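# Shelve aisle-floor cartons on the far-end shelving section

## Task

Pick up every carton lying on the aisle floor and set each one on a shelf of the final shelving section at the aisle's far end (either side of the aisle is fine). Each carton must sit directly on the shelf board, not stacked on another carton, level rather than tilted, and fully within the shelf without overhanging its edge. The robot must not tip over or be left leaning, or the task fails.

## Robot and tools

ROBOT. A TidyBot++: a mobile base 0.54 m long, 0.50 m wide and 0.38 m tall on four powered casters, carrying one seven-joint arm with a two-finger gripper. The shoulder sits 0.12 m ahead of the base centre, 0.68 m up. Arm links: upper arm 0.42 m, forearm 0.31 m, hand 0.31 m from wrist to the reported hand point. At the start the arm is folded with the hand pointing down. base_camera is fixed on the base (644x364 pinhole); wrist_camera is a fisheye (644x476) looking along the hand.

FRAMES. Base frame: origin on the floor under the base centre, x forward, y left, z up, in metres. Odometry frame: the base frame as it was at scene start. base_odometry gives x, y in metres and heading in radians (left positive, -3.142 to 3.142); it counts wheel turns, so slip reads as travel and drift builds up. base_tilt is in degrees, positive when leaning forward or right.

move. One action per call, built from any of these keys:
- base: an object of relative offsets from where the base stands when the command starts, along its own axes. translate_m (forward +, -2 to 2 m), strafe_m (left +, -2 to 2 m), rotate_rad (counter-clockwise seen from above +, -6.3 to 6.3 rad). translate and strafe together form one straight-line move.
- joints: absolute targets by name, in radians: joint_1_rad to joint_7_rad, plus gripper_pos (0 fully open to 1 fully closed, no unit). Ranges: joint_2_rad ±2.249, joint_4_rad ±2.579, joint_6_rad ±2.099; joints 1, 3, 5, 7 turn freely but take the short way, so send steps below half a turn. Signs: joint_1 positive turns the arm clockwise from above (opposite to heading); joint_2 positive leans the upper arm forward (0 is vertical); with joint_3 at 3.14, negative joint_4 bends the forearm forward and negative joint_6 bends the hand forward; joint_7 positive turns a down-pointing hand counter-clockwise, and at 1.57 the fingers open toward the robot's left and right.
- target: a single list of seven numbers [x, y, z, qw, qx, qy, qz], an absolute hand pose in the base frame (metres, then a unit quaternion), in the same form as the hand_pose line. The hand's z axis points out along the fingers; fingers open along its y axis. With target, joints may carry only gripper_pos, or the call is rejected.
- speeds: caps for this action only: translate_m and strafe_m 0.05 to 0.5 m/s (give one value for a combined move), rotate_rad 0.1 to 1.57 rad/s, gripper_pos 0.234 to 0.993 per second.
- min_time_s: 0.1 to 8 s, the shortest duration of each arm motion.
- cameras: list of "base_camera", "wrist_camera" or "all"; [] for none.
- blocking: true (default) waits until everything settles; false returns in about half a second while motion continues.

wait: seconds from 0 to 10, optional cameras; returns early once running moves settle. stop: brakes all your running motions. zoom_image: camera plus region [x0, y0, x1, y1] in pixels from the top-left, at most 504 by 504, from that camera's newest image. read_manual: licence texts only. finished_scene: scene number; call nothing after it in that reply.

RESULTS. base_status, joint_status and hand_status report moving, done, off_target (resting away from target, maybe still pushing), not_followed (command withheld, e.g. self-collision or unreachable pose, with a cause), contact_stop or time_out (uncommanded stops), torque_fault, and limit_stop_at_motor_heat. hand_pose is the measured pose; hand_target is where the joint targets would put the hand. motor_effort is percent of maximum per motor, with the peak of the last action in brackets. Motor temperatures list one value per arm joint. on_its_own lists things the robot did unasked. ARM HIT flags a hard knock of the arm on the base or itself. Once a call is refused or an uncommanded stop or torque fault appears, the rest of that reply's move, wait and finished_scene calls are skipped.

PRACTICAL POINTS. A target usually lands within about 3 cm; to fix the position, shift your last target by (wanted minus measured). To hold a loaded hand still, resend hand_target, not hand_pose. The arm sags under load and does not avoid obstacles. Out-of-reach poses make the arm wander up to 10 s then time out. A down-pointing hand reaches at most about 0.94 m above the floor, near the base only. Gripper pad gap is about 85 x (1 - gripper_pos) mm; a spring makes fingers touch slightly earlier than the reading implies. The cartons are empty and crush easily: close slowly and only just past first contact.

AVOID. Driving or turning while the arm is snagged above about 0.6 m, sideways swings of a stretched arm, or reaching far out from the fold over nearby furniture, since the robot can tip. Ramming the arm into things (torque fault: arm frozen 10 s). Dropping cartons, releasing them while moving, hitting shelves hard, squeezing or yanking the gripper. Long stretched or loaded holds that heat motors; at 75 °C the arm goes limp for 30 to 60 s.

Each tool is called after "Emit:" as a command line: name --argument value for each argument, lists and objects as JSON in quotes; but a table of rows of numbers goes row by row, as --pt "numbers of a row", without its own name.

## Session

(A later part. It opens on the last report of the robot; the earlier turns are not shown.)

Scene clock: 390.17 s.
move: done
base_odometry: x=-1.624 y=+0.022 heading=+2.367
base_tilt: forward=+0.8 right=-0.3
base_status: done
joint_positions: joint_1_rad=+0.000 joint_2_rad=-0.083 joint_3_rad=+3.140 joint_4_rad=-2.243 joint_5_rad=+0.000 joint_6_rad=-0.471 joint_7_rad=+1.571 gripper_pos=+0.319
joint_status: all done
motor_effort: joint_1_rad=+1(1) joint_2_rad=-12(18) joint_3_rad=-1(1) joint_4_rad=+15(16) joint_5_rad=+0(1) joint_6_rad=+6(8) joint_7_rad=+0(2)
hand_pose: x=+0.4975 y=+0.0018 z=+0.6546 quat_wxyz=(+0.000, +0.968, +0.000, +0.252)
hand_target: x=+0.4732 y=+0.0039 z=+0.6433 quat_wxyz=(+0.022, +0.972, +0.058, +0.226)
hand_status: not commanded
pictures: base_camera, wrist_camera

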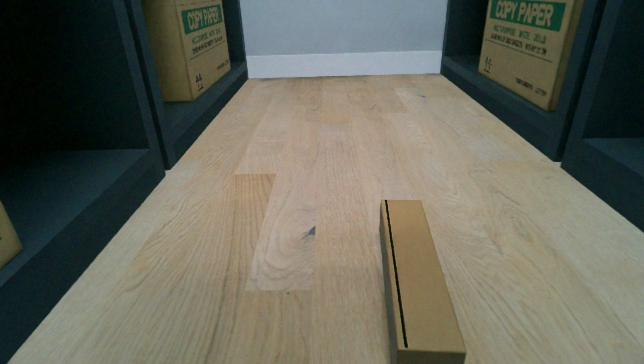

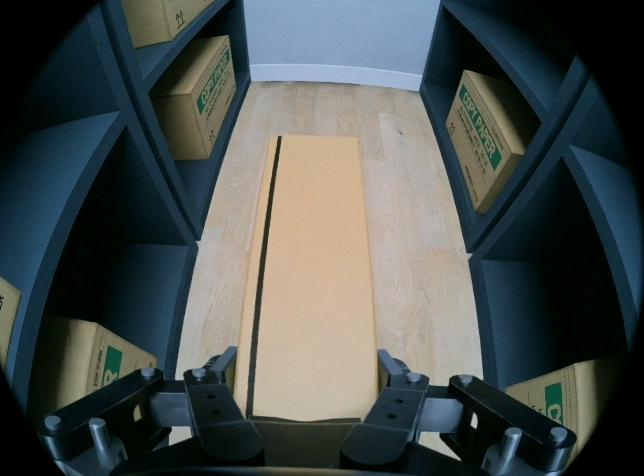

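Emit:
move --joints '{"joint_1_rad": 0.785, "joint_2_rad": -0.10, "joint_3_rad": 3.122, "joint_4_rad": -2.272, "joint_5_rad": 0.058, "joint_6_rad": -0.514, "joint_7_rad": 1.614}' --min_time_s 2.5 --cameras '["wrist_camera"]'

Emit:
zoom_image --camera "wrist_camera" --region '[100, 0, 600, 420]'

Scene clock: 405.97 s.
move: done
base_odometry: x=-1.624 y=+0.022 heading=+2.367
base_tilt: forward=+0.8 right=-0.3
base_status: not commanded
joint_positions: joint_1_rad=+0.774 joint_2_rad=-0.083 joint_3_rad=+3.136 joint_4_rad=-2.243 joint_5_rad=+0.002 joint_6_rad=-0.471 joint_7_rad=+1.571 gripper_pos=+0.319
joint_status: all done
motor_effort: joint_1_rad=-1(2) joint_2_rad=-12(12) joint_3_rad=-1(2) joint_4_rad=+14(16) joint_5_rad=+0(1) joint_6_rad=+5(7) joint_7_rad=+0(2)
hand_pose: x=+0.3918 y=-0.2623 z=+0.6546 quat_wxyz=(+0.095, +0.897, -0.362, +0.234)
hand_target: x=+0.3691 y=-0.2508 z=+0.6433 quat_wxyz=(+0.108, +0.919, -0.324, +0.199)
hand_status: not commanded

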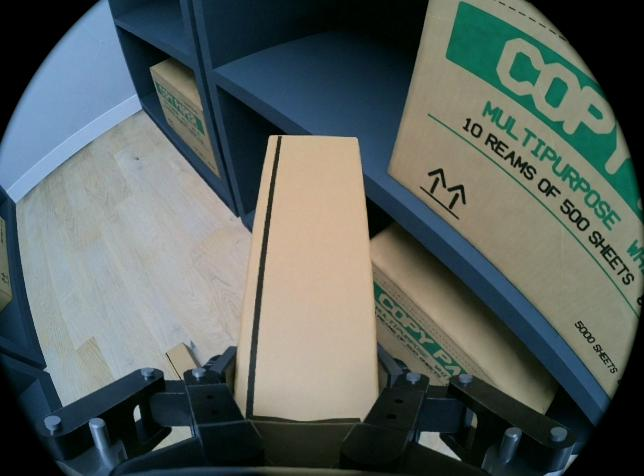

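Scaled by 1.008.

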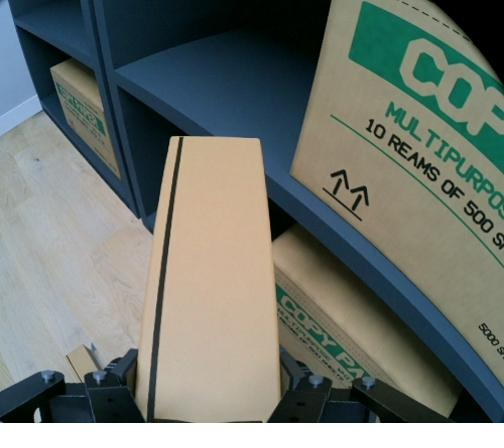

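Emit:
move --joints '{"joint_1_rad": 0.796, "joint_2_rad": 0.665, "joint_3_rad": 3.126, "joint_4_rad": -1.383, "joint_5_rad": 0.058, "joint_6_rad": -0.626, "joint_7_rad": 1.614}' --min_time_s 2.5 --cameras '["all"]'

Emit:
zoom_image --camera "wrist_camera" --region '[140, 0, 600, 420]'

Scene clock: 438.97 s.
move: done
base_odometry: x=-1.624 y=+0.022 heading=+2.367
base_tilt: forward=+0.8 right=-0.3
base_status: not commanded
joint_positions: joint_1_rad=+0.783 joint_2_rad=+0.652 joint_3_rad=+3.136 joint_4_rad=-1.420 joint_5_rad=+0.002 joint_6_rad=-0.581 joint_7_rad=+1.571 gripper_pos=+0.319
joint_status: all done
motor_effort: joint_1_rad=+0(2) joint_2_rad=-34(36) joint_3_rad=-1(2) joint_4_rad=+15(16) joint_5_rad=+0(2) joint_6_rad=+6(7) joint_7_rad=-1(2)
hand_pose: x=+0.6021 y=-0.4744 z=+0.5905 quat_wxyz=(+0.091, +0.898, -0.368, +0.224)
hand_target: x=+0.5941 y=-0.4854 z=+0.5910 quat_wxyz=(+0.109, +0.913, -0.335, +0.205)
hand_status: not commanded
pictures: base_camera, wrist_camera

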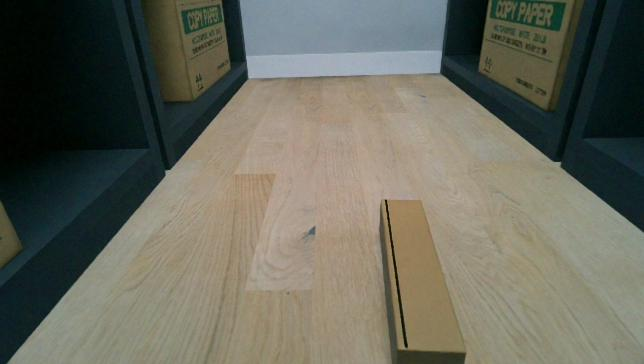

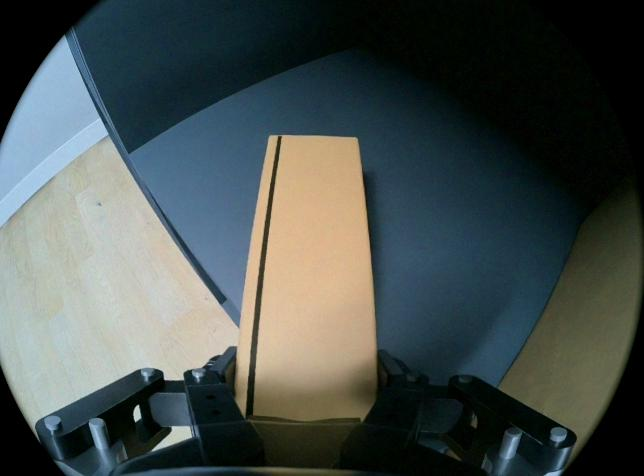

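Scaled by 1.096.

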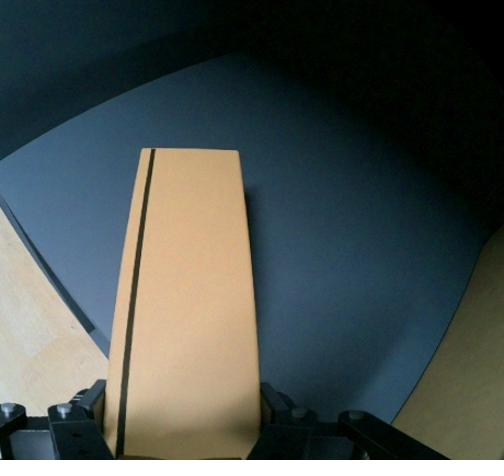

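Emit:
move --joints '{"joint_2_rad": 0.691, "joint_4_rad": -1.407, "joint_6_rad": -0.576}' --min_time_s 1

Emit:
move --joints '{"joint_2_rad": 0.704, "joint_4_rad": -1.419, "joint_6_rad": -0.551}' --min_time_s 1 --cameras '["wrist_camera"]'

Scene clock: 453.97 s.
move: done
base_odometry: x=-1.624 y=+0.022 heading=+2.367
base_tilt: forward=+0.8 right=-0.3
base_status: not commanded
joint_positions: joint_1_rad=+0.783 joint_2_rad=+0.669 joint_3_rad=+3.136 joint_4_rad=-1.419 joint_5_rad=+0.002 joint_6_rad=-0.581 joint_7_rad=+1.571 gripper_pos=+0.319
joint_status: all done
motor_effort: joint_1_rad=+0(2) joint_2_rad=-34(35) joint_3_rad=-1(1) joint_4_rad=+14(16) joint_5_rad=+0(0) joint_6_rad=+5(6) joint_7_rad=+0(1)
hand_pose: x=+0.6009 y=-0.4736 z=+0.5794 quat_wxyz=(+0.088, +0.900, -0.369, +0.217)
hand_target: x=+0.5954 y=-0.4855 z=+0.5703 quat_wxyz=(+0.108, +0.913, -0.334, +0.206)
hand_status: not commanded
pictures: none

Scene clock: 455.27 s.
move: done
base_odometry: x=-1.624 y=+0.022 heading=+2.367
base_tilt: forward=+0.8 right=-0.3
base_status: not commanded
joint_positions: joint_1_rad=+0.783 joint_2_rad=+0.674 joint_3_rad=+3.136 joint_4_rad=-1.419 joint_5_rad=+0.002 joint_6_rad=-0.581 joint_7_rad=+1.571 gripper_pos=+0.319
joint_status: all done
motor_effort: joint_1_rad=+0(2) joint_2_rad=-33(35) joint_3_rad=-1(1) joint_4_rad=+15(16) joint_5_rad=+0(0) joint_6_rad=+5(6) joint_7_rad=+0(1)
hand_pose: x=+0.6003 y=-0.4733 z=+0.5754 quat_wxyz=(+0.087, +0.900, -0.369, +0.214)
hand_target: x=+0.5958 y=-0.4853 z=+0.5600 quat_wxyz=(+0.107, +0.913, -0.334, +0.206)
hand_status: not commanded

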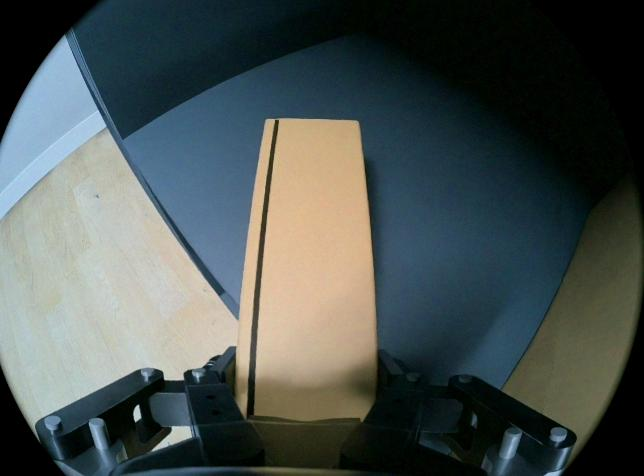

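Emit:
move --joints '{"joint_2_rad": 0.64, "joint_4_rad": -1.506, "joint_6_rad": -0.47}' --min_time_s 1 --cameras '["wrist_camera"]'

Scene clock: 467.63 s.
move: done
base_odometry: x=-1.624 y=+0.022 heading=+2.367
base_tilt: forward=+0.8 right=-0.3
base_status: not commanded
joint_positions: joint_1_rad=+0.784 joint_2_rad=+0.663 joint_3_rad=+3.136 joint_4_rad=-1.469 joint_5_rad=+0.002 joint_6_rad=-0.510 joint_7_rad=+1.571 gripper_pos=+0.319
joint_status: all done
motor_effort: joint_1_rad=-1(2) joint_2_rad=-32(33) joint_3_rad=+0(1) joint_4_rad=+13(15) joint_5_rad=+0(1) joint_6_rad=+4(6) joint_7_rad=-1(1)
hand_pose: x=+0.5997 y=-0.4731 z=+0.5734 quat_wxyz=(+0.093, +0.896, -0.368, +0.229)
hand_target: x=+0.5904 y=-0.4779 z=+0.5793 quat_wxyz=(+0.118, +0.907, -0.330, +0.232)
hand_status: not commanded

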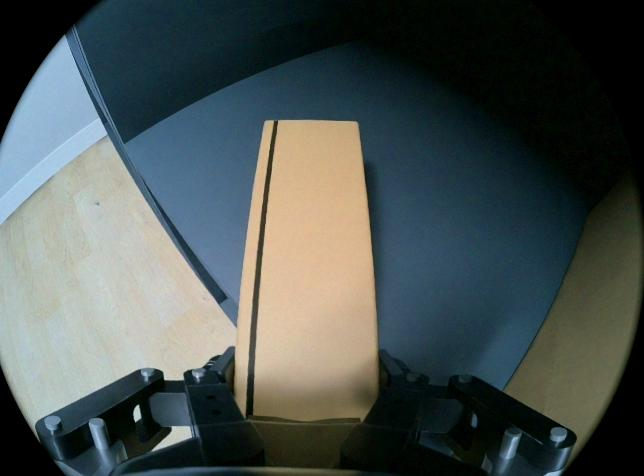

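Emit:
move --joints '{"joint_2_rad": 0.60, "joint_4_rad": -1.49, "joint_6_rad": -0.47}' --min_time_s 1

Scene clock: 481.47 s.
move: done
base_odometry: x=-1.624 y=+0.022 heading=+2.367
base_tilt: forward=+0.8 right=-0.3
base_status: not commanded
joint_positions: joint_1_rad=+0.784 joint_2_rad=+0.630 joint_3_rad=+3.136 joint_4_rad=-1.470 joint_5_rad=+0.002 joint_6_rad=-0.510 joint_7_rad=+1.571 gripper_pos=+0.319
joint_status: all done
motor_effort: joint_1_rad=-1(1) joint_2_rad=-34(35) joint_3_rad=-1(1) joint_4_rad=+15(16) joint_5_rad=+0(0) joint_6_rad=+5(7) joint_7_rad=+0(1)
hand_pose: x=+0.6013 y=-0.4751 z=+0.5950 quat_wxyz=(+0.099, +0.893, -0.366, +0.243)
hand_target: x=+0.5976 y=-0.4852 z=+0.6133 quat_wxyz=(+0.130, +0.900, -0.328, +0.256)
hand_status: not commanded
pictures: none

Emit:
move --base '{"strafe_m": -0.11}' --speeds '{"strafe_m": 0.1}' --cameras '["all"]'

Scene clock: 485.87 s.
move: done
base_odometry: x=-1.548 y=+0.101 heading=+2.368
base_tilt: forward=+0.9 right=-0.3
base_status: done
joint_positions: joint_1_rad=+0.767 joint_2_rad=+0.628 joint_3_rad=+3.112 joint_4_rad=-1.470 joint_5_rad=+0.002 joint_6_rad=-0.507 joint_7_rad=+1.571 gripper_pos=+0.319
joint_status: not commanded
motor_effort: joint_1_rad=+5(10) joint_2_rad=-35(36) joint_3_rad=+3(6) joint_4_rad=+14(17) joint_5_rad=+1(1) joint_6_rad=+5(8) joint_7_rad=+0(1)
hand_pose: x=+0.6195 y=-0.4569 z=+0.5972 quat_wxyz=(+0.089, +0.898, -0.351, +0.250)
hand_target: x=+0.5976 y=-0.4852 z=+0.6133 quat_wxyz=(+0.130, +0.900, -0.328, +0.256)
hand_status: not commanded
pictures: base_camera, wrist_camera

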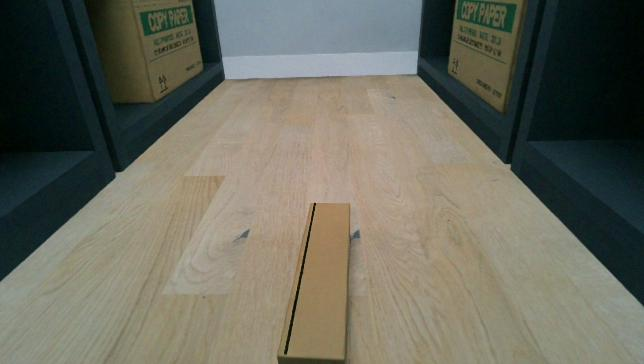

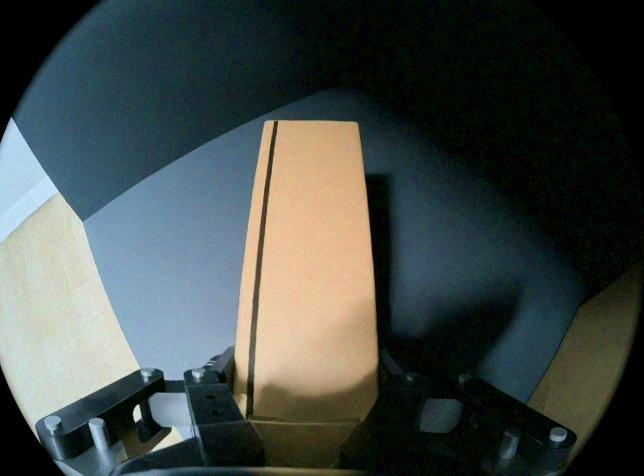

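Emit:
move --joints '{"joint_2_rad": 0.645, "joint_4_rad": -1.51, "joint_6_rad": -0.42}' --min_time_s 1.5 --cameras '["wrist_camera"]'

Scene clock: 499.57 s.
move: done
base_odometry: x=-1.548 y=+0.101 heading=+2.368
base_tilt: forward=+0.8 right=-0.3
base_status: not commanded
joint_positions: joint_1_rad=+0.767 joint_2_rad=+0.628 joint_3_rad=+3.112 joint_4_rad=-1.474 joint_5_rad=+0.002 joint_6_rad=-0.468 joint_7_rad=+1.571 gripper_pos=+0.319
joint_status: all done
motor_effort: joint_1_rad=+3(6) joint_2_rad=-32(36) joint_3_rad=+1(3) joint_4_rad=+15(16) joint_5_rad=+0(1) joint_6_rad=+6(7) joint_7_rad=-1(1)
hand_pose: x=+0.6257 y=-0.4626 z=+0.6015 quat_wxyz=(+0.095, +0.893, -0.350, +0.265)
hand_target: x=+0.5987 y=-0.4851 z=+0.5822 quat_wxyz=(+0.125, +0.902, -0.328, +0.250)
hand_status: not commanded

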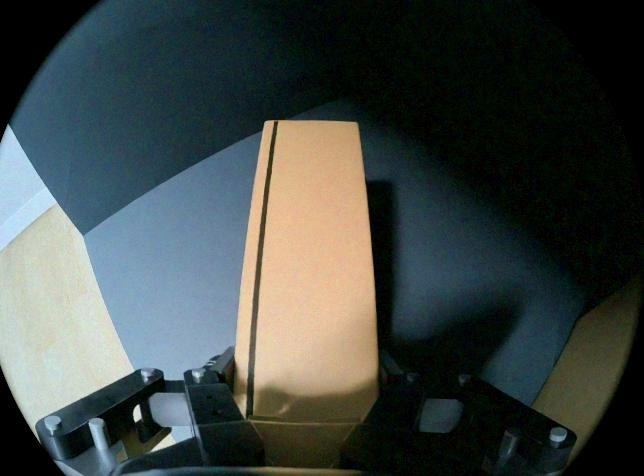

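Emit:
move --joints '{"joint_2_rad": 0.70, "joint_4_rad": -1.51, "joint_6_rad": -0.43}' --min_time_s 1.5 --cameras '["wrist_camera"]'

Scene clock: 506.53 s.
move: done
base_odometry: x=-1.548 y=+0.101 heading=+2.368
base_tilt: forward=+0.8 right=-0.3
base_status: not commanded
joint_positions: joint_1_rad=+0.772 joint_2_rad=+0.669 joint_3_rad=+3.112 joint_4_rad=-1.475 joint_5_rad=+0.002 joint_6_rad=-0.468 joint_7_rad=+1.571 gripper_pos=+0.319
joint_status: all done
motor_effort: joint_1_rad=+3(4) joint_2_rad=-32(35) joint_3_rad=+1(1) joint_4_rad=+13(15) joint_5_rad=+0(1) joint_6_rad=+5(7) joint_7_rad=-1(1)
hand_pose: x=+0.6206 y=-0.4625 z=+0.5730 quat_wxyz=(+0.088, +0.898, -0.354, +0.247)
hand_target: x=+0.5921 y=-0.4787 z=+0.5434 quat_wxyz=(+0.112, +0.910, -0.331, +0.222)
hand_status: not commanded

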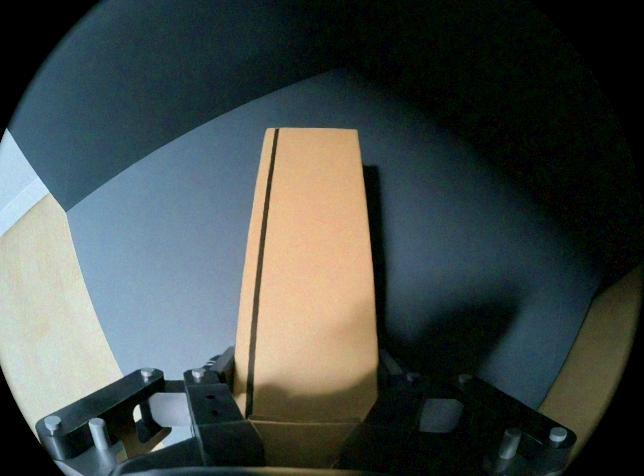

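Emit:
move --joints '{"joint_2_rad": 0.715, "joint_4_rad": -1.525, "joint_6_rad": -0.43}' --min_time_s 1 --cameras '["wrist_camera"]'

Scene clock: 510.20 s.
move: done
base_odometry: x=-1.548 y=+0.101 heading=+2.368
base_tilt: forward=+0.8 right=-0.3
base_status: not commanded
joint_positions: joint_1_rad=+0.772 joint_2_rad=+0.675 joint_3_rad=+3.112 joint_4_rad=-1.478 joint_5_rad=+0.002 joint_6_rad=-0.465 joint_7_rad=+1.571 gripper_pos=+0.319
joint_status: all done
motor_effort: joint_1_rad=+3(3) joint_2_rad=-31(32) joint_3_rad=+1(2) joint_4_rad=+12(14) joint_5_rad=+0(1) joint_6_rad=+4(6) joint_7_rad=-1(1)
hand_pose: x=+0.6199 y=-0.4618 z=+0.5687 quat_wxyz=(+0.087, +0.898, -0.355, +0.244)
hand_target: x=+0.5857 y=-0.4721 z=+0.5274 quat_wxyz=(+0.106, +0.914, -0.332, +0.209)
hand_status: not commanded

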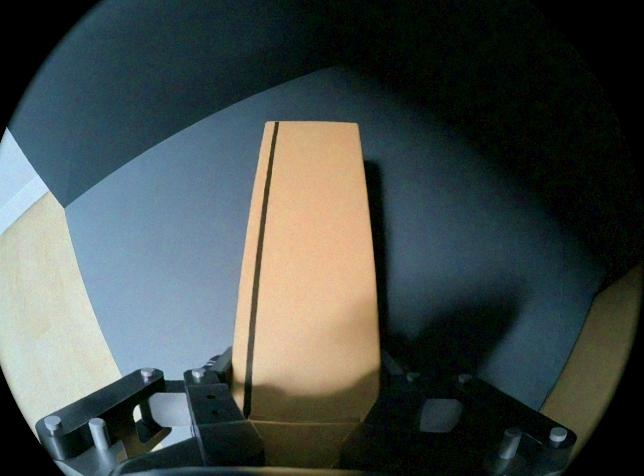

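Emit:
move --joints '{"gripper_pos": 0.1}' --speeds '{"gripper_pos": 0.234}' --cameras '["wrist_camera"]'

Scene clock: 514.60 s.
move: done
base_odometry: x=-1.548 y=+0.101 heading=+2.368
base_tilt: forward=+0.8 right=-0.3
base_status: not commanded
joint_positions: joint_1_rad=+0.773 joint_2_rad=+0.683 joint_3_rad=+3.112 joint_4_rad=-1.482 joint_5_rad=+0.003 joint_6_rad=-0.464 joint_7_rad=+1.571 gripper_pos=+0.102
joint_status: all done
motor_effort: joint_1_rad=+3(4) joint_2_rad=-30(33) joint_3_rad=+1(1) joint_4_rad=+11(13) joint_5_rad=+0(1) joint_6_rad=+4(5) joint_7_rad=+0(1)
hand_pose: x=+0.6176 y=-0.4599 z=+0.5612 quat_wxyz=(+0.085, +0.900, -0.355, +0.239)
hand_target: x=+0.5857 y=-0.4721 z=+0.5274 quat_wxyz=(+0.106, +0.914, -0.332, +0.209)
hand_status: not commanded

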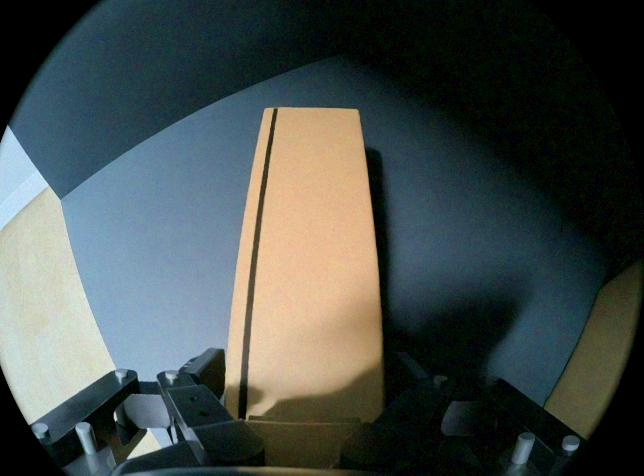

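Emit:
move --joints '{"joint_2_rad": 0.42, "joint_4_rad": -1.90, "joint_6_rad": -0.31, "gripper_pos": 0.0}' --min_time_s 2.5 --cameras '["wrist_camera"]'

Scene clock: 523.17 s.
move: off_target
base_odometry: x=-1.548 y=+0.101 heading=+2.368
base_tilt: forward=+0.9 right=-0.2
base_status: not commanded
joint_positions: joint_1_rad=+0.746 joint_2_rad=+0.479 joint_3_rad=+3.082 joint_4_rad=-1.803 joint_5_rad=+0.004 joint_6_rad=-0.278 joint_7_rad=+1.591 gripper_pos=+0.002
joint_status: joint_4_rad off_target (ended at -1.803, target -1.900); the others done
motor_effort: joint_1_rad=+11(13) joint_2_rad=-32(35) joint_3_rad=+9(9) joint_4_rad=+3(12) joint_5_rad=+0(1) joint_6_rad=-5(6) joint_7_rad=-3(4)
hand_pose: x=+0.5848 y=-0.3818 z=+0.5903 quat_wxyz=(+0.089, +0.904, -0.318, +0.273)
hand_target: x=+0.5097 y=-0.3929 z=+0.5806 quat_wxyz=(+0.113, +0.910, -0.327, +0.227)
hand_status: not commanded

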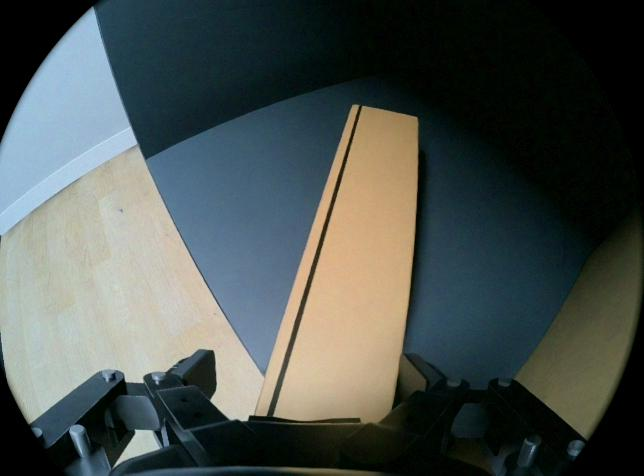

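Emit:
move --joints '{"joint_1_rad": 0.75, "joint_2_rad": 0.37, "joint_3_rad": 3.09, "joint_4_rad": -1.80, "joint_6_rad": -0.40}' --min_time_s 2 --cameras '["wrist_camera"]'

Scene clock: 544.70 s.
move: done
base_odometry: x=-1.548 y=+0.101 heading=+2.368
base_tilt: forward=+0.8 right=-0.3
base_status: not commanded
joint_positions: joint_1_rad=+0.730 joint_2_rad=+0.404 joint_3_rad=+3.074 joint_4_rad=-1.804 joint_5_rad=+0.004 joint_6_rad=-0.358 joint_7_rad=+1.591 gripper_pos=+0.002
joint_status: all done
motor_effort: joint_1_rad=+5(12) joint_2_rad=-27(34) joint_3_rad=+3(9) joint_4_rad=+14(15) joint_5_rad=+1(2) joint_6_rad=+6(7) joint_7_rad=-1(4)
hand_pose: x=+0.5812 y=-0.3614 z=+0.6215 quat_wxyz=(+0.085, +0.908, -0.307, +0.271)
hand_target: x=+0.5586 y=-0.3780 z=+0.6355 quat_wxyz=(+0.112, +0.914, -0.291, +0.259)
hand_status: not commanded

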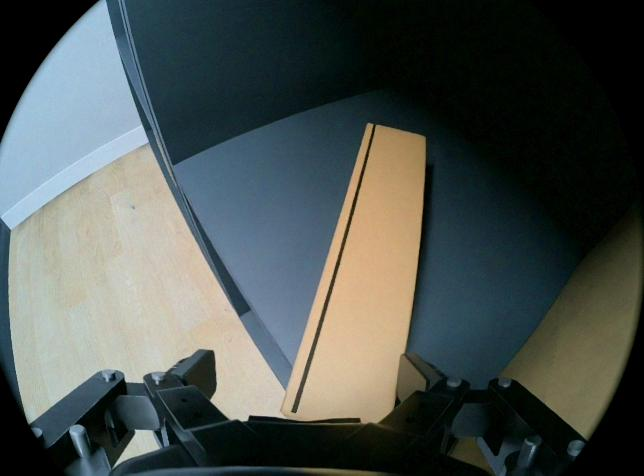

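Emit:
move --joints '{"joint_1_rad": 0.72, "joint_2_rad": 0.20, "joint_3_rad": 3.09, "joint_4_rad": -1.90, "joint_6_rad": -0.50}' --min_time_s 2 --cameras '["wrist_camera"]'

Scene clock: 549.17 s.
move: done
base_odometry: x=-1.548 y=+0.101 heading=+2.368
base_tilt: forward=+0.8 right=-0.3
base_status: not commanded
joint_positions: joint_1_rad=+0.723 joint_2_rad=+0.221 joint_3_rad=+3.078 joint_4_rad=-1.868 joint_5_rad=+0.005 joint_6_rad=-0.454 joint_7_rad=+1.591 gripper_pos=+0.002
joint_status: all done
motor_effort: joint_1_rad=+1(5) joint_2_rad=-21(30) joint_3_rad=-1(4) joint_4_rad=+15(16) joint_5_rad=+0(2) joint_6_rad=+6(7) joint_7_rad=-1(1)
hand_pose: x=+0.5459 y=-0.3310 z=+0.6803 quat_wxyz=(+0.094, +0.907, -0.301, +0.280)
hand_target: x=+0.5184 y=-0.3252 z=+0.6691 quat_wxyz=(+0.108, +0.922, -0.278, +0.245)
hand_status: not commanded

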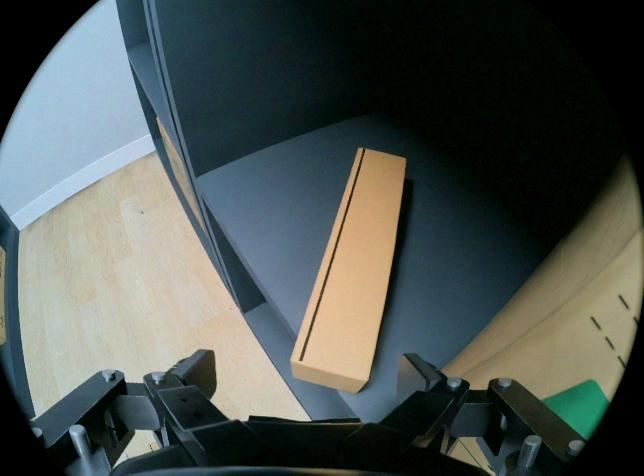

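Emit:
move --joints '{"joint_1_rad": 0.08, "joint_2_rad": 0.1, "joint_3_rad": 3.14, "joint_4_rad": -2.1, "joint_5_rad": 0.0, "joint_6_rad": 0.0, "joint_7_rad": 1.57}' --min_time_s 2

Emit:
move --base '{"translate_m": -0.17, "strafe_m": 0.05}' --joints '{"joint_1_rad": 0.08, "joint_2_rad": 1.50, "joint_3_rad": 3.14, "joint_4_rad": -1.93, "joint_5_rad": 0.0, "joint_6_rad": 1.05, "joint_7_rad": 1.57}' --min_time_s 3 --cameras '["all"]'

Scene clock: 578.80 s.
move: done
base_odometry: x=-1.548 y=+0.101 heading=+2.368
base_tilt: forward=+0.8 right=-0.3
base_status: not commanded
joint_positions: joint_1_rad=+0.088 joint_2_rad=+0.122 joint_3_rad=+3.123 joint_4_rad=-2.067 joint_5_rad=+0.005 joint_6_rad=-0.052 joint_7_rad=+1.591 gripper_pos=+0.002
joint_status: all done
motor_effort: joint_1_rad=+0(2) joint_2_rad=-19(23) joint_3_rad=-1(2) joint_4_rad=+15(16) joint_5_rad=+0(1) joint_6_rad=+8(9) joint_7_rad=-1(2)
hand_pose: x=+0.6690 y=-0.0372 z=+0.7243 quat_wxyz=(+0.020, +0.900, -0.021, +0.435)
hand_target: x=+0.6652 y=-0.0416 z=+0.7323 quat_wxyz=(+0.018, +0.891, -0.035, +0.453)
hand_status: not commanded
pictures: none

Scene clock: 582.40 s.
move: done
base_odometry: x=-1.461 y=-0.053 heading=+2.368
base_tilt: forward=+0.8 right=-0.3
base_status: done
joint_positions: joint_1_rad=+0.087 joint_2_rad=+1.486 joint_3_rad=+3.126 joint_4_rad=-1.952 joint_5_rad=+0.005 joint_6_rad=+1.000 joint_7_rad=+1.591 gripper_pos=+0.002
joint_status: all done
motor_effort: joint_1_rad=-1(2) joint_2_rad=-30(33) joint_3_rad=-1(2) joint_4_rad=-1(16) joint_5_rad=+0(2) joint_6_rad=+7(9) joint_7_rad=-1(2)
hand_pose: x=+0.6466 y=-0.0348 z=+0.1795 quat_wxyz=(+0.009, +0.938, -0.032, +0.344)
hand_target: x=+0.6625 y=-0.0414 z=+0.1849 quat_wxyz=(+0.014, +0.928, -0.038, +0.371)
hand_status: not commanded
pictures: base_camera, wrist_camera

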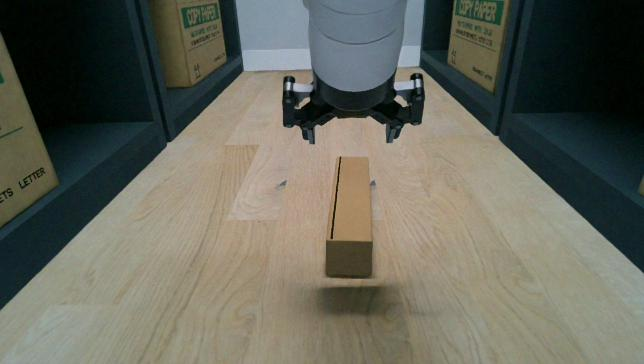

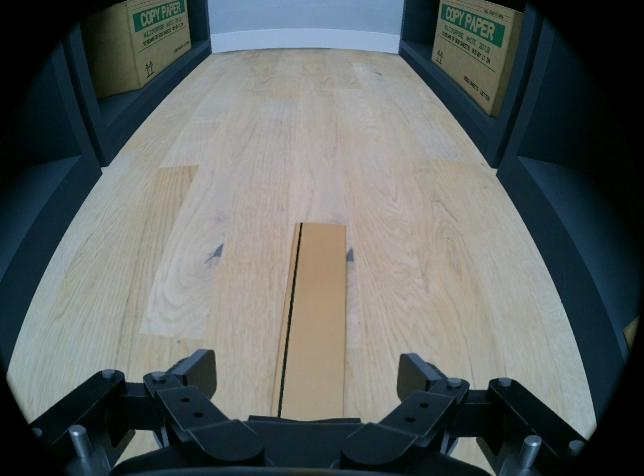

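Emit:
move --joints '{"joint_2_rad": 1.785, "joint_4_rad": -1.60, "joint_6_rad": 1.085}' --min_time_s 2 --cameras '["all"]'

Scene clock: 592.53 s.
move: done
base_odometry: x=-1.461 y=-0.053 heading=+2.368
base_tilt: forward=+0.8 right=-0.3
base_status: not commanded
joint_positions: joint_1_rad=+0.087 joint_2_rad=+1.766 joint_3_rad=+3.126 joint_4_rad=-1.620 joint_5_rad=+0.005 joint_6_rad=+1.036 joint_7_rad=+1.591 gripper_pos=+0.002
joint_status: all done
motor_effort: joint_1_rad=+0(2) joint_2_rad=-31(33) joint_3_rad=-1(2) joint_4_rad=+0(2) joint_5_rad=+0(0) joint_6_rad=+7(9) joint_7_rad=-1(1)
hand_pose: x=+0.6754 y=-0.0382 z=+0.0763 quat_wxyz=(+0.013, +0.922, -0.033, +0.385)
hand_target: x=+0.6849 y=-0.0433 z=+0.0799 quat_wxyz=(+0.016, +0.912, -0.037, +0.408)
hand_status: not commanded
pictures: base_camera, wrist_camera

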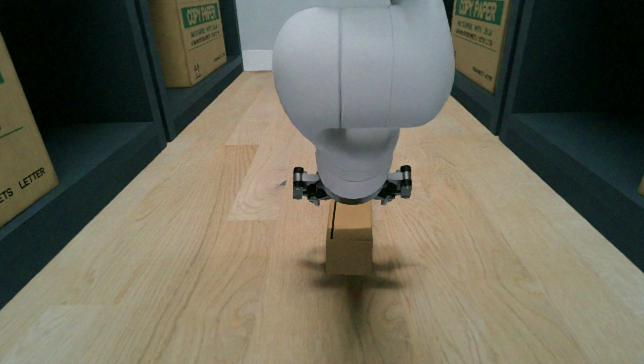

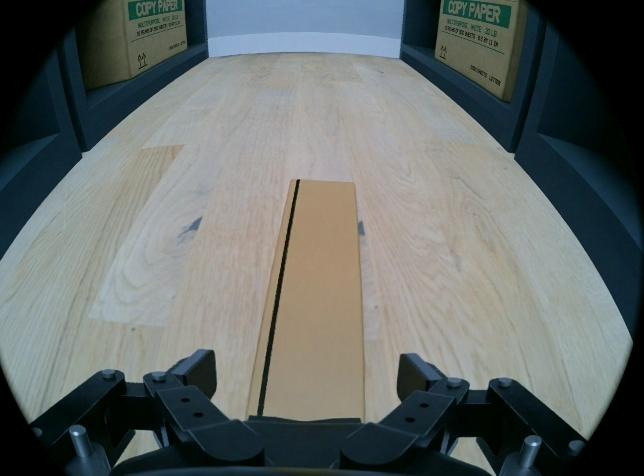

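Emit:
move --joints '{"joint_2_rad": 1.856, "joint_4_rad": -1.506, "joint_6_rad": 0.965}' --min_time_s 1.5 --cameras '["wrist_camera"]'

Scene clock: 599.90 s.
move: done
base_odometry: x=-1.461 y=-0.053 heading=+2.368
base_tilt: forward=+0.8 right=-0.3
base_status: not commanded
joint_positions: joint_1_rad=+0.087 joint_2_rad=+1.834 joint_3_rad=+3.126 joint_4_rad=-1.529 joint_5_rad=+0.005 joint_6_rad=+1.011 joint_7_rad=+1.591 gripper_pos=+0.002
joint_status: all done
motor_effort: joint_1_rad=+0(1) joint_2_rad=-31(32) joint_3_rad=-1(2) joint_4_rad=+1(2) joint_5_rad=+0(1) joint_6_rad=+8(9) joint_7_rad=-1(1)
hand_pose: x=+0.6764 y=-0.0386 z=+0.0469 quat_wxyz=(+0.013, +0.922, -0.034, +0.385)
hand_target: x=+0.6634 y=-0.0415 z=+0.0278 quat_wxyz=(+0.014, +0.931, -0.038, +0.363)
hand_status: not commanded

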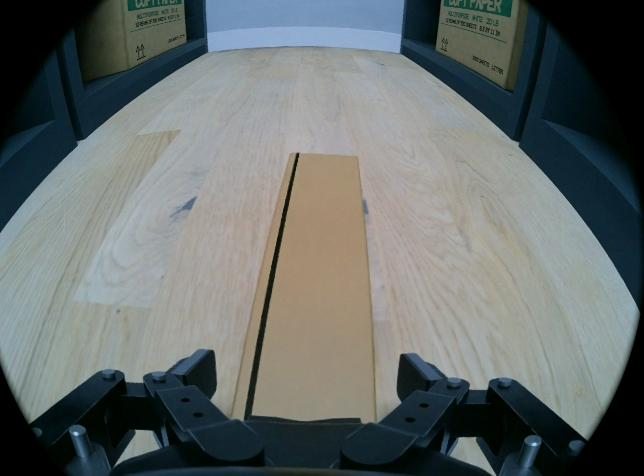

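Emit:
move --joints '{"joint_2_rad": 1.879, "joint_4_rad": -1.476, "joint_6_rad": 0.958}' --min_time_s 1

Emit:
move --joints '{"gripper_pos": 0.28}' --speeds '{"gripper_pos": 0.234}' --cameras '["wrist_camera"]'

Emit:
move --joints '{"gripper_pos": 0.30}' --speeds '{"gripper_pos": 0.234}'

Emit:
move --joints '{"gripper_pos": 0.31}' --speeds '{"gripper_pos": 0.234}' --cameras '["wrist_camera"]'

Scene clock: 607.17 s.
move: done
base_odometry: x=-1.461 y=-0.053 heading=+2.368
base_tilt: forward=+0.8 right=-0.3
base_status: not commanded
joint_positions: joint_1_rad=+0.087 joint_2_rad=+1.856 joint_3_rad=+3.126 joint_4_rad=-1.499 joint_5_rad=+0.005 joint_6_rad=+1.006 joint_7_rad=+1.591 gripper_pos=+0.002
joint_status: all done
motor_effort: joint_1_rad=+1(1) joint_2_rad=-30(32) joint_3_rad=-1(2) joint_4_rad=+1(2) joint_5_rad=+0(1) joint_6_rad=+8(9) joint_7_rad=-1(1)
hand_pose: x=+0.6766 y=-0.0388 z=+0.0380 quat_wxyz=(+0.013, +0.922, -0.034, +0.386)
hand_target: x=+0.6627 y=-0.0415 z=+0.0180 quat_wxyz=(+0.014, +0.931, -0.038, +0.363)
hand_status: not commanded
pictures: none

Scene clock: 608.93 s.
move: done
base_odometry: x=-1.461 y=-0.053 heading=+2.368
base_tilt: forward=+0.8 right=-0.3
base_status: not commanded
joint_positions: joint_1_rad=+0.087 joint_2_rad=+1.856 joint_3_rad=+3.126 joint_4_rad=-1.499 joint_5_rad=+0.005 joint_6_rad=+1.006 joint_7_rad=+1.591 gripper_pos=+0.280
joint_status: all done
motor_effort: joint_1_rad=+0(2) joint_2_rad=-31(31) joint_3_rad=-1(2) joint_4_rad=+1(1) joint_5_rad=+0(1) joint_6_rad=+7(8) joint_7_rad=-1(2)
hand_pose: x=+0.6766 y=-0.0388 z=+0.0380 quat_wxyz=(+0.013, +0.922, -0.034, +0.386)
hand_target: x=+0.6627 y=-0.0415 z=+0.0180 quat_wxyz=(+0.014, +0.931, -0.038, +0.363)
hand_status: not commanded

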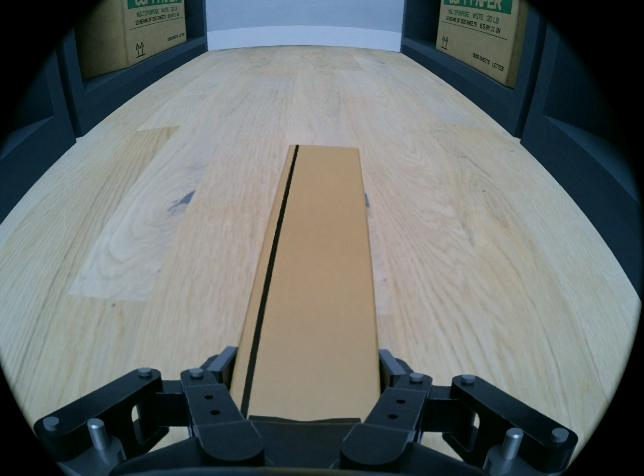

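Scene clock: 609.60 s.
move: done
base_odometry: x=-1.461 y=-0.053 heading=+2.368
base_tilt: forward=+0.8 right=-0.3
base_status: not commanded
joint_positions: joint_1_rad=+0.087 joint_2_rad=+1.856 joint_3_rad=+3.126 joint_4_rad=-1.499 joint_5_rad=+0.005 joint_6_rad=+1.006 joint_7_rad=+1.591 gripper_pos=+0.299
joint_status: all done
motor_effort: joint_1_rad=+0(2) joint_2_rad=-30(31) joint_3_rad=-1(2) joint_4_rad=+1(1) joint_5_rad=+0(0) joint_6_rad=+8(8) joint_7_rad=+0(1)
hand_pose: x=+0.6767 y=-0.0388 z=+0.0380 quat_wxyz=(+0.013, +0.922, -0.034, +0.386)
hand_target: x=+0.6627 y=-0.0415 z=+0.0180 quat_wxyz=(+0.014, +0.931, -0.038, +0.363)
hand_status: not commanded
pictures: none

Scene clock: 610.23 s.
move: done
base_odometry: x=-1.461 y=-0.053 heading=+2.368
base_tilt: forward=+0.8 right=-0.3
base_status: not commanded
joint_positions: joint_1_rad=+0.087 joint_2_rad=+1.856 joint_3_rad=+3.126 joint_4_rad=-1.499 joint_5_rad=+0.005 joint_6_rad=+1.006 joint_7_rad=+1.591 gripper_pos=+0.311
joint_status: all done
motor_effort: joint_1_rad=+0(1) joint_2_rad=-30(31) joint_3_rad=-1(2) joint_4_rad=+1(1) joint_5_rad=+0(0) joint_6_rad=+7(8) joint_7_rad=+0(2)
hand_pose: x=+0.6767 y=-0.0388 z=+0.0380 quat_wxyz=(+0.013, +0.922, -0.034, +0.386)
hand_target: x=+0.6627 y=-0.0415 z=+0.0180 quat_wxyz=(+0.014, +0.931, -0.038, +0.363)
hand_status: not commanded

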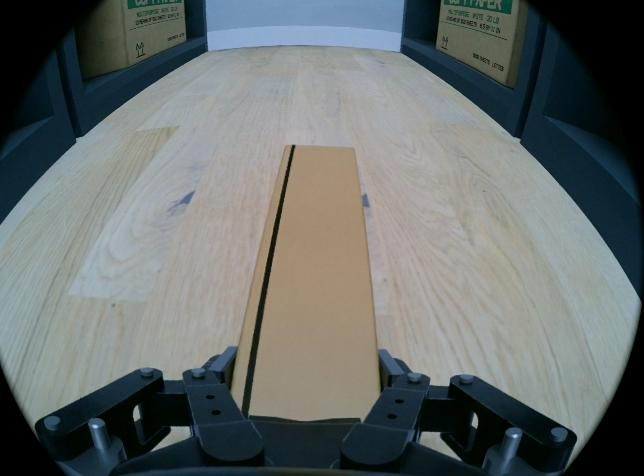

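Emit:
move --joints '{"gripper_pos": 0.32}' --speeds '{"gripper_pos": 0.234}'

Emit:
move --joints '{"joint_1_rad": 0.087, "joint_2_rad": 1.60, "joint_4_rad": -1.75, "joint_6_rad": 0.99}' --min_time_s 2 --cameras '["all"]'

Scene clock: 613.30 s.
move: done
base_odometry: x=-1.461 y=-0.053 heading=+2.368
base_tilt: forward=+0.8 right=-0.3
base_status: not commanded
joint_positions: joint_1_rad=+0.087 joint_2_rad=+1.856 joint_3_rad=+3.126 joint_4_rad=-1.499 joint_5_rad=+0.005 joint_6_rad=+1.006 joint_7_rad=+1.591 gripper_pos=+0.319
joint_status: all done
motor_effort: joint_1_rad=+0(2) joint_2_rad=-30(31) joint_3_rad=-2(2) joint_4_rad=+1(2) joint_5_rad=+0(0) joint_6_rad=+8(8) joint_7_rad=+0(1)
hand_pose: x=+0.6767 y=-0.0388 z=+0.0380 quat_wxyz=(+0.013, +0.922, -0.034, +0.386)
hand_target: x=+0.6627 y=-0.0415 z=+0.0180 quat_wxyz=(+0.014, +0.931, -0.038, +0.363)
hand_status: not commanded
pictures: none

Scene clock: 615.73 s.
move: done
base_odometry: x=-1.461 y=-0.053 heading=+2.368
base_tilt: forward=+0.8 right=-0.3
base_status: not commanded
joint_positions: joint_1_rad=+0.087 joint_2_rad=+1.626 joint_3_rad=+3.126 joint_4_rad=-1.730 joint_5_rad=+0.005 joint_6_rad=+1.006 joint_7_rad=+1.591 gripper_pos=+0.319
joint_status: all done
motor_effort: joint_1_rad=-1(2) joint_2_rad=-32(33) joint_3_rad=-1(2) joint_4_rad=+1(2) joint_5_rad=+0(1) joint_6_rad=+8(9) joint_7_rad=-1(1)
hand_pose: x=+0.6923 y=-0.0393 z=+0.1330 quat_wxyz=(+0.012, +0.922, -0.032, +0.385)
hand_target: x=+0.6918 y=-0.0478 z=+0.1410 quat_wxyz=(+0.016, +0.924, -0.041, +0.381)
hand_status: not commanded
pictures: base_camera, wrist_camera

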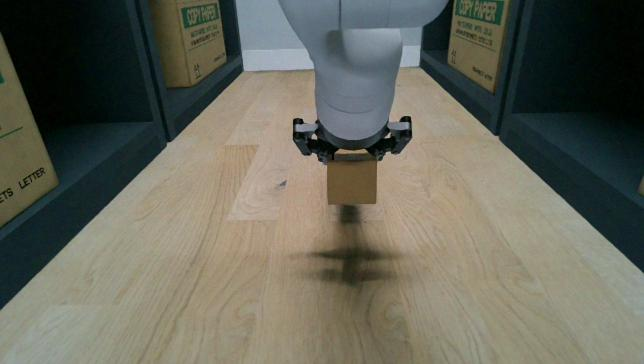

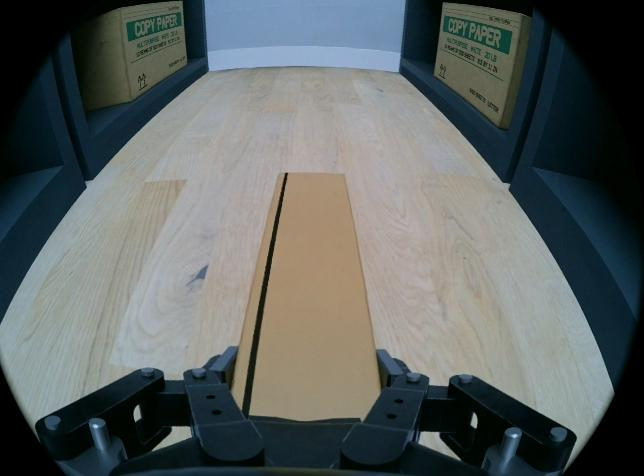

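Emit:
move --joints '{"gripper_pos": 0.327}' --speeds '{"gripper_pos": 0.234}' --cameras '["wrist_camera"]'

Scene clock: 622.27 s.
move: done
base_odometry: x=-1.461 y=-0.053 heading=+2.368
base_tilt: forward=+0.8 right=-0.3
base_status: not commanded
joint_positions: joint_1_rad=+0.087 joint_2_rad=+1.626 joint_3_rad=+3.126 joint_4_rad=-1.730 joint_5_rad=+0.005 joint_6_rad=+1.006 joint_7_rad=+1.591 gripper_pos=+0.327
joint_status: all done
motor_effort: joint_1_rad=-1(1) joint_2_rad=-32(33) joint_3_rad=-2(2) joint_4_rad=+1(2) joint_5_rad=+0(1) joint_6_rad=+8(8) joint_7_rad=-1(1)
hand_pose: x=+0.6923 y=-0.0393 z=+0.1330 quat_wxyz=(+0.012, +0.922, -0.032, +0.385)
hand_target: x=+0.6918 y=-0.0478 z=+0.1410 quat_wxyz=(+0.016, +0.924, -0.041, +0.381)
hand_status: not commanded

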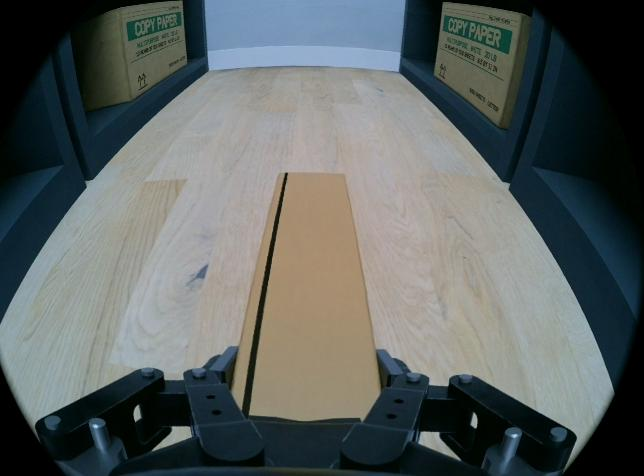

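Emit:
move --base '{"translate_m": 0.83, "strafe_m": 0.06}' --joints '{"joint_1_rad": 0.0, "joint_2_rad": 0.06, "joint_3_rad": 3.14, "joint_4_rad": -2.415, "joint_5_rad": 0.0, "joint_6_rad": 0.163, "joint_7_rad": 1.57}' --min_time_s 3 --cameras '["all"]'

Scene clock: 638.97 s.
move: done
base_odometry: x=-2.096 y=+0.484 heading=+2.368
base_tilt: forward=+0.8 right=-0.3
base_status: done
joint_positions: joint_1_rad=+0.013 joint_2_rad=+0.077 joint_3_rad=+3.127 joint_4_rad=-2.387 joint_5_rad=+0.005 joint_6_rad=+0.212 joint_7_rad=+1.591 gripper_pos=+0.327
joint_status: all done
motor_effort: joint_1_rad=-1(2) joint_2_rad=-15(37) joint_3_rad=-1(2) joint_4_rad=+13(14) joint_5_rad=+0(1) joint_6_rad=+8(10) joint_7_rad=+0(2)
hand_pose: x=+0.5901 y=+0.0023 z=+0.6604 quat_wxyz=(+0.004, +0.903, +0.012, +0.430)
hand_target: x=+0.5682 y=+0.0021 z=+0.6446 quat_wxyz=(-0.001, +0.915, +0.000, +0.403)
hand_status: not commanded
pictures: base_camera, wrist_camera

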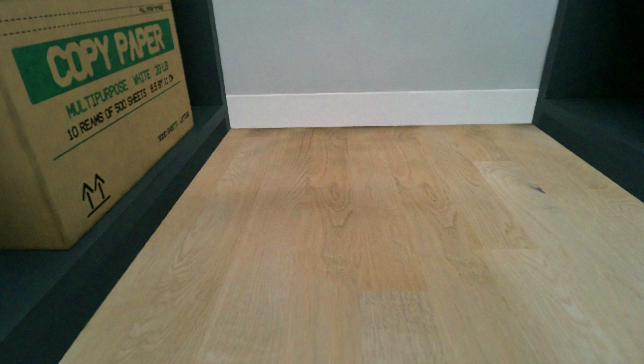

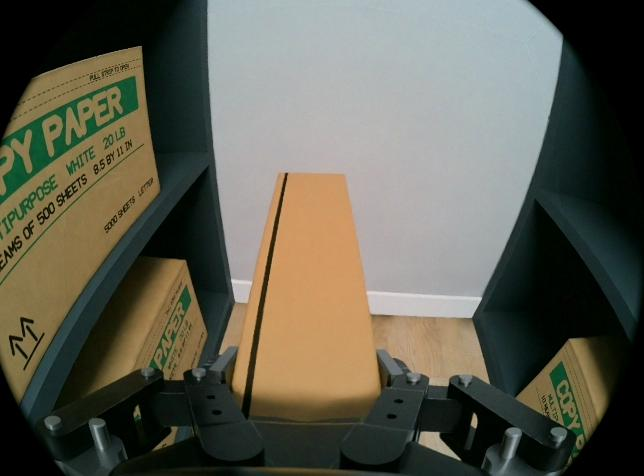

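Emit:
move --base '{"strafe_m": -0.08, "rotate_rad": -0.03}' --speeds '{"strafe_m": 0.2}'

Emit:
move --joints '{"joint_1_rad": 0.785}' --min_time_s 2 --cameras '["all"]'

Scene clock: 650.27 s.
move: done
base_odometry: x=-2.041 y=+0.541 heading=+2.338
base_tilt: forward=+0.8 right=-0.3
base_status: done
joint_positions: joint_1_rad=+0.003 joint_2_rad=+0.076 joint_3_rad=+3.133 joint_4_rad=-2.388 joint_5_rad=+0.005 joint_6_rad=+0.209 joint_7_rad=+1.591 gripper_pos=+0.327
joint_status: not commanded
motor_effort: joint_1_rad=+0(2) joint_2_rad=-15(16) joint_3_rad=-1(3) joint_4_rad=+13(14) joint_5_rad=+0(1) joint_6_rad=+9(9) joint_7_rad=-1(1)
hand_pose: x=+0.5893 y=+0.0044 z=+0.6597 quat_wxyz=(+0.003, +0.903, +0.014, +0.429)
hand_target: x=+0.5682 y=+0.0021 z=+0.6446 quat_wxyz=(-0.001, +0.915, +0.000, +0.403)
hand_status: not commanded
pictures: none

Scene clock: 652.57 s.
move: done
base_odometry: x=-2.041 y=+0.541 heading=+2.338
base_tilt: forward=+0.8 right=-0.3
base_status: not commanded
joint_positions: joint_1_rad=+0.774 joint_2_rad=+0.076 joint_3_rad=+3.133 joint_4_rad=-2.388 joint_5_rad=+0.005 joint_6_rad=+0.209 joint_7_rad=+1.591 gripper_pos=+0.327
joint_status: all done
motor_effort: joint_1_rad=-1(2) joint_2_rad=-15(15) joint_3_rad=+0(1) joint_4_rad=+13(14) joint_5_rad=+0(1) joint_6_rad=+8(9) joint_7_rad=-1(1)
hand_pose: x=+0.4594 y=-0.3246 z=+0.6597 quat_wxyz=(+0.164, +0.842, -0.327, +0.396)
hand_target: x=+0.4382 y=-0.3161 z=+0.6446 quat_wxyz=(+0.154, +0.846, -0.350, +0.373)
hand_status: not commanded
pictures: base_camera, wrist_camera

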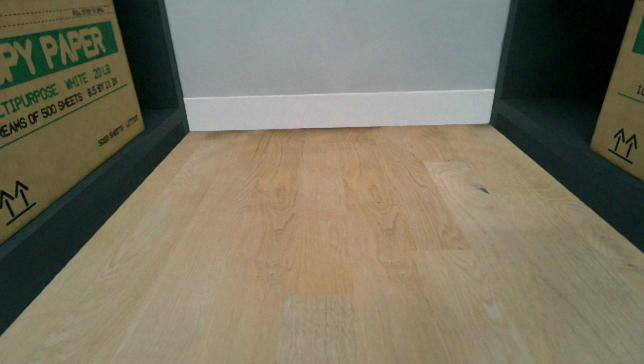

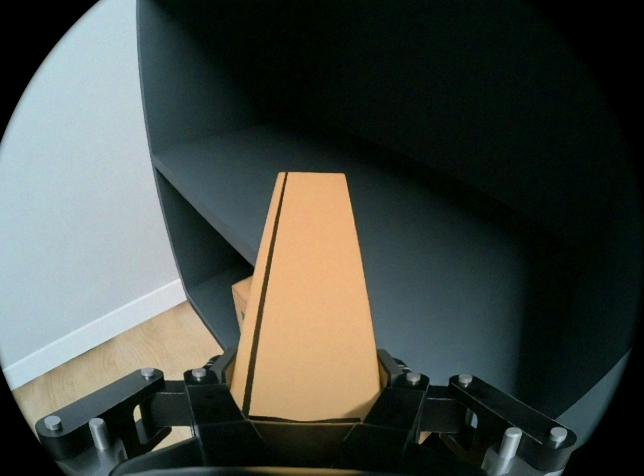

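Emit:
move --joints '{"joint_2_rad": 0.79, "joint_4_rad": -1.32, "joint_6_rad": -0.173}' --min_time_s 2.5 --cameras '["wrist_camera"]'

Scene clock: 663.30 s.
move: done
base_odometry: x=-2.041 y=+0.541 heading=+2.338
base_tilt: forward=+0.8 right=-0.3
base_status: not commanded
joint_positions: joint_1_rad=+0.774 joint_2_rad=+0.774 joint_3_rad=+3.133 joint_4_rad=-1.359 joint_5_rad=+0.005 joint_6_rad=-0.125 joint_7_rad=+1.591 gripper_pos=+0.327
joint_status: all done
motor_effort: joint_1_rad=-1(1) joint_2_rad=-38(39) joint_3_rad=-1(1) joint_4_rad=+15(17) joint_5_rad=+0(1) joint_6_rad=+8(10) joint_7_rad=+0(2)
hand_pose: x=+0.6961 y=-0.5550 z=+0.6181 quat_wxyz=(+0.163, +0.842, -0.329, +0.395)
hand_target: x=+0.6896 y=-0.5668 z=+0.6131 quat_wxyz=(+0.158, +0.840, -0.348, +0.385)
hand_status: not commanded

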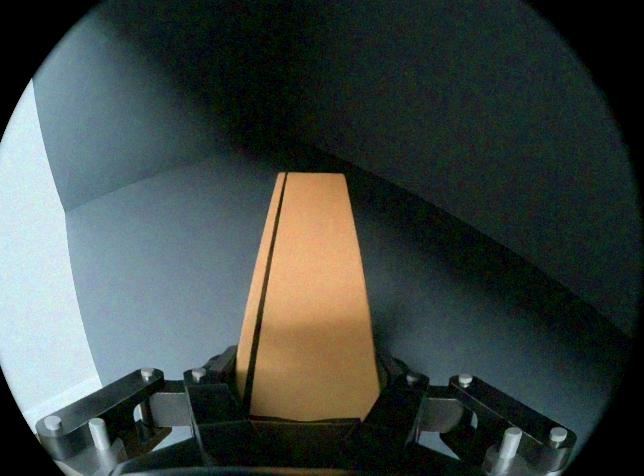

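Emit:
move --joints '{"joint_2_rad": 0.845, "joint_4_rad": -1.425, "joint_6_rad": 0.01}' --min_time_s 2 --cameras '["wrist_camera"]'

Scene clock: 669.90 s.
move: done
base_odometry: x=-2.041 y=+0.541 heading=+2.338
base_tilt: forward=+0.8 right=-0.3
base_status: not commanded
joint_positions: joint_1_rad=+0.774 joint_2_rad=+0.823 joint_3_rad=+3.133 joint_4_rad=-1.395 joint_5_rad=+0.005 joint_6_rad=-0.043 joint_7_rad=+1.591 gripper_pos=+0.327
joint_status: all done
motor_effort: joint_1_rad=-1(1) joint_2_rad=-39(40) joint_3_rad=-1(1) joint_4_rad=+15(17) joint_5_rad=+0(1) joint_6_rad=+8(9) joint_7_rad=+0(1)
hand_pose: x=+0.6953 y=-0.5540 z=+0.5806 quat_wxyz=(+0.162, +0.842, -0.330, +0.394)
hand_target: x=+0.6834 y=-0.5607 z=+0.5608 quat_wxyz=(+0.162, +0.836, -0.346, +0.395)
hand_status: not commanded

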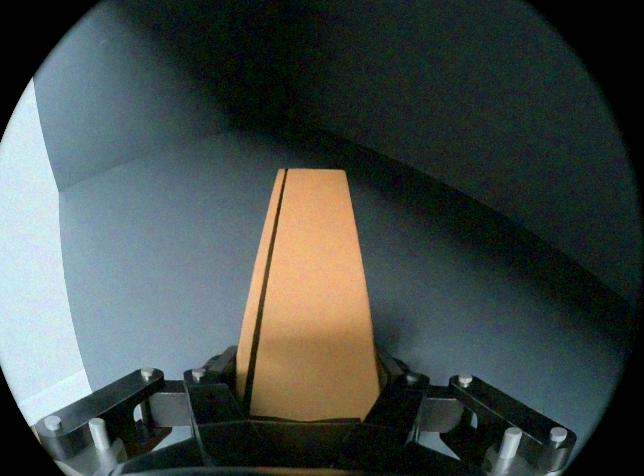

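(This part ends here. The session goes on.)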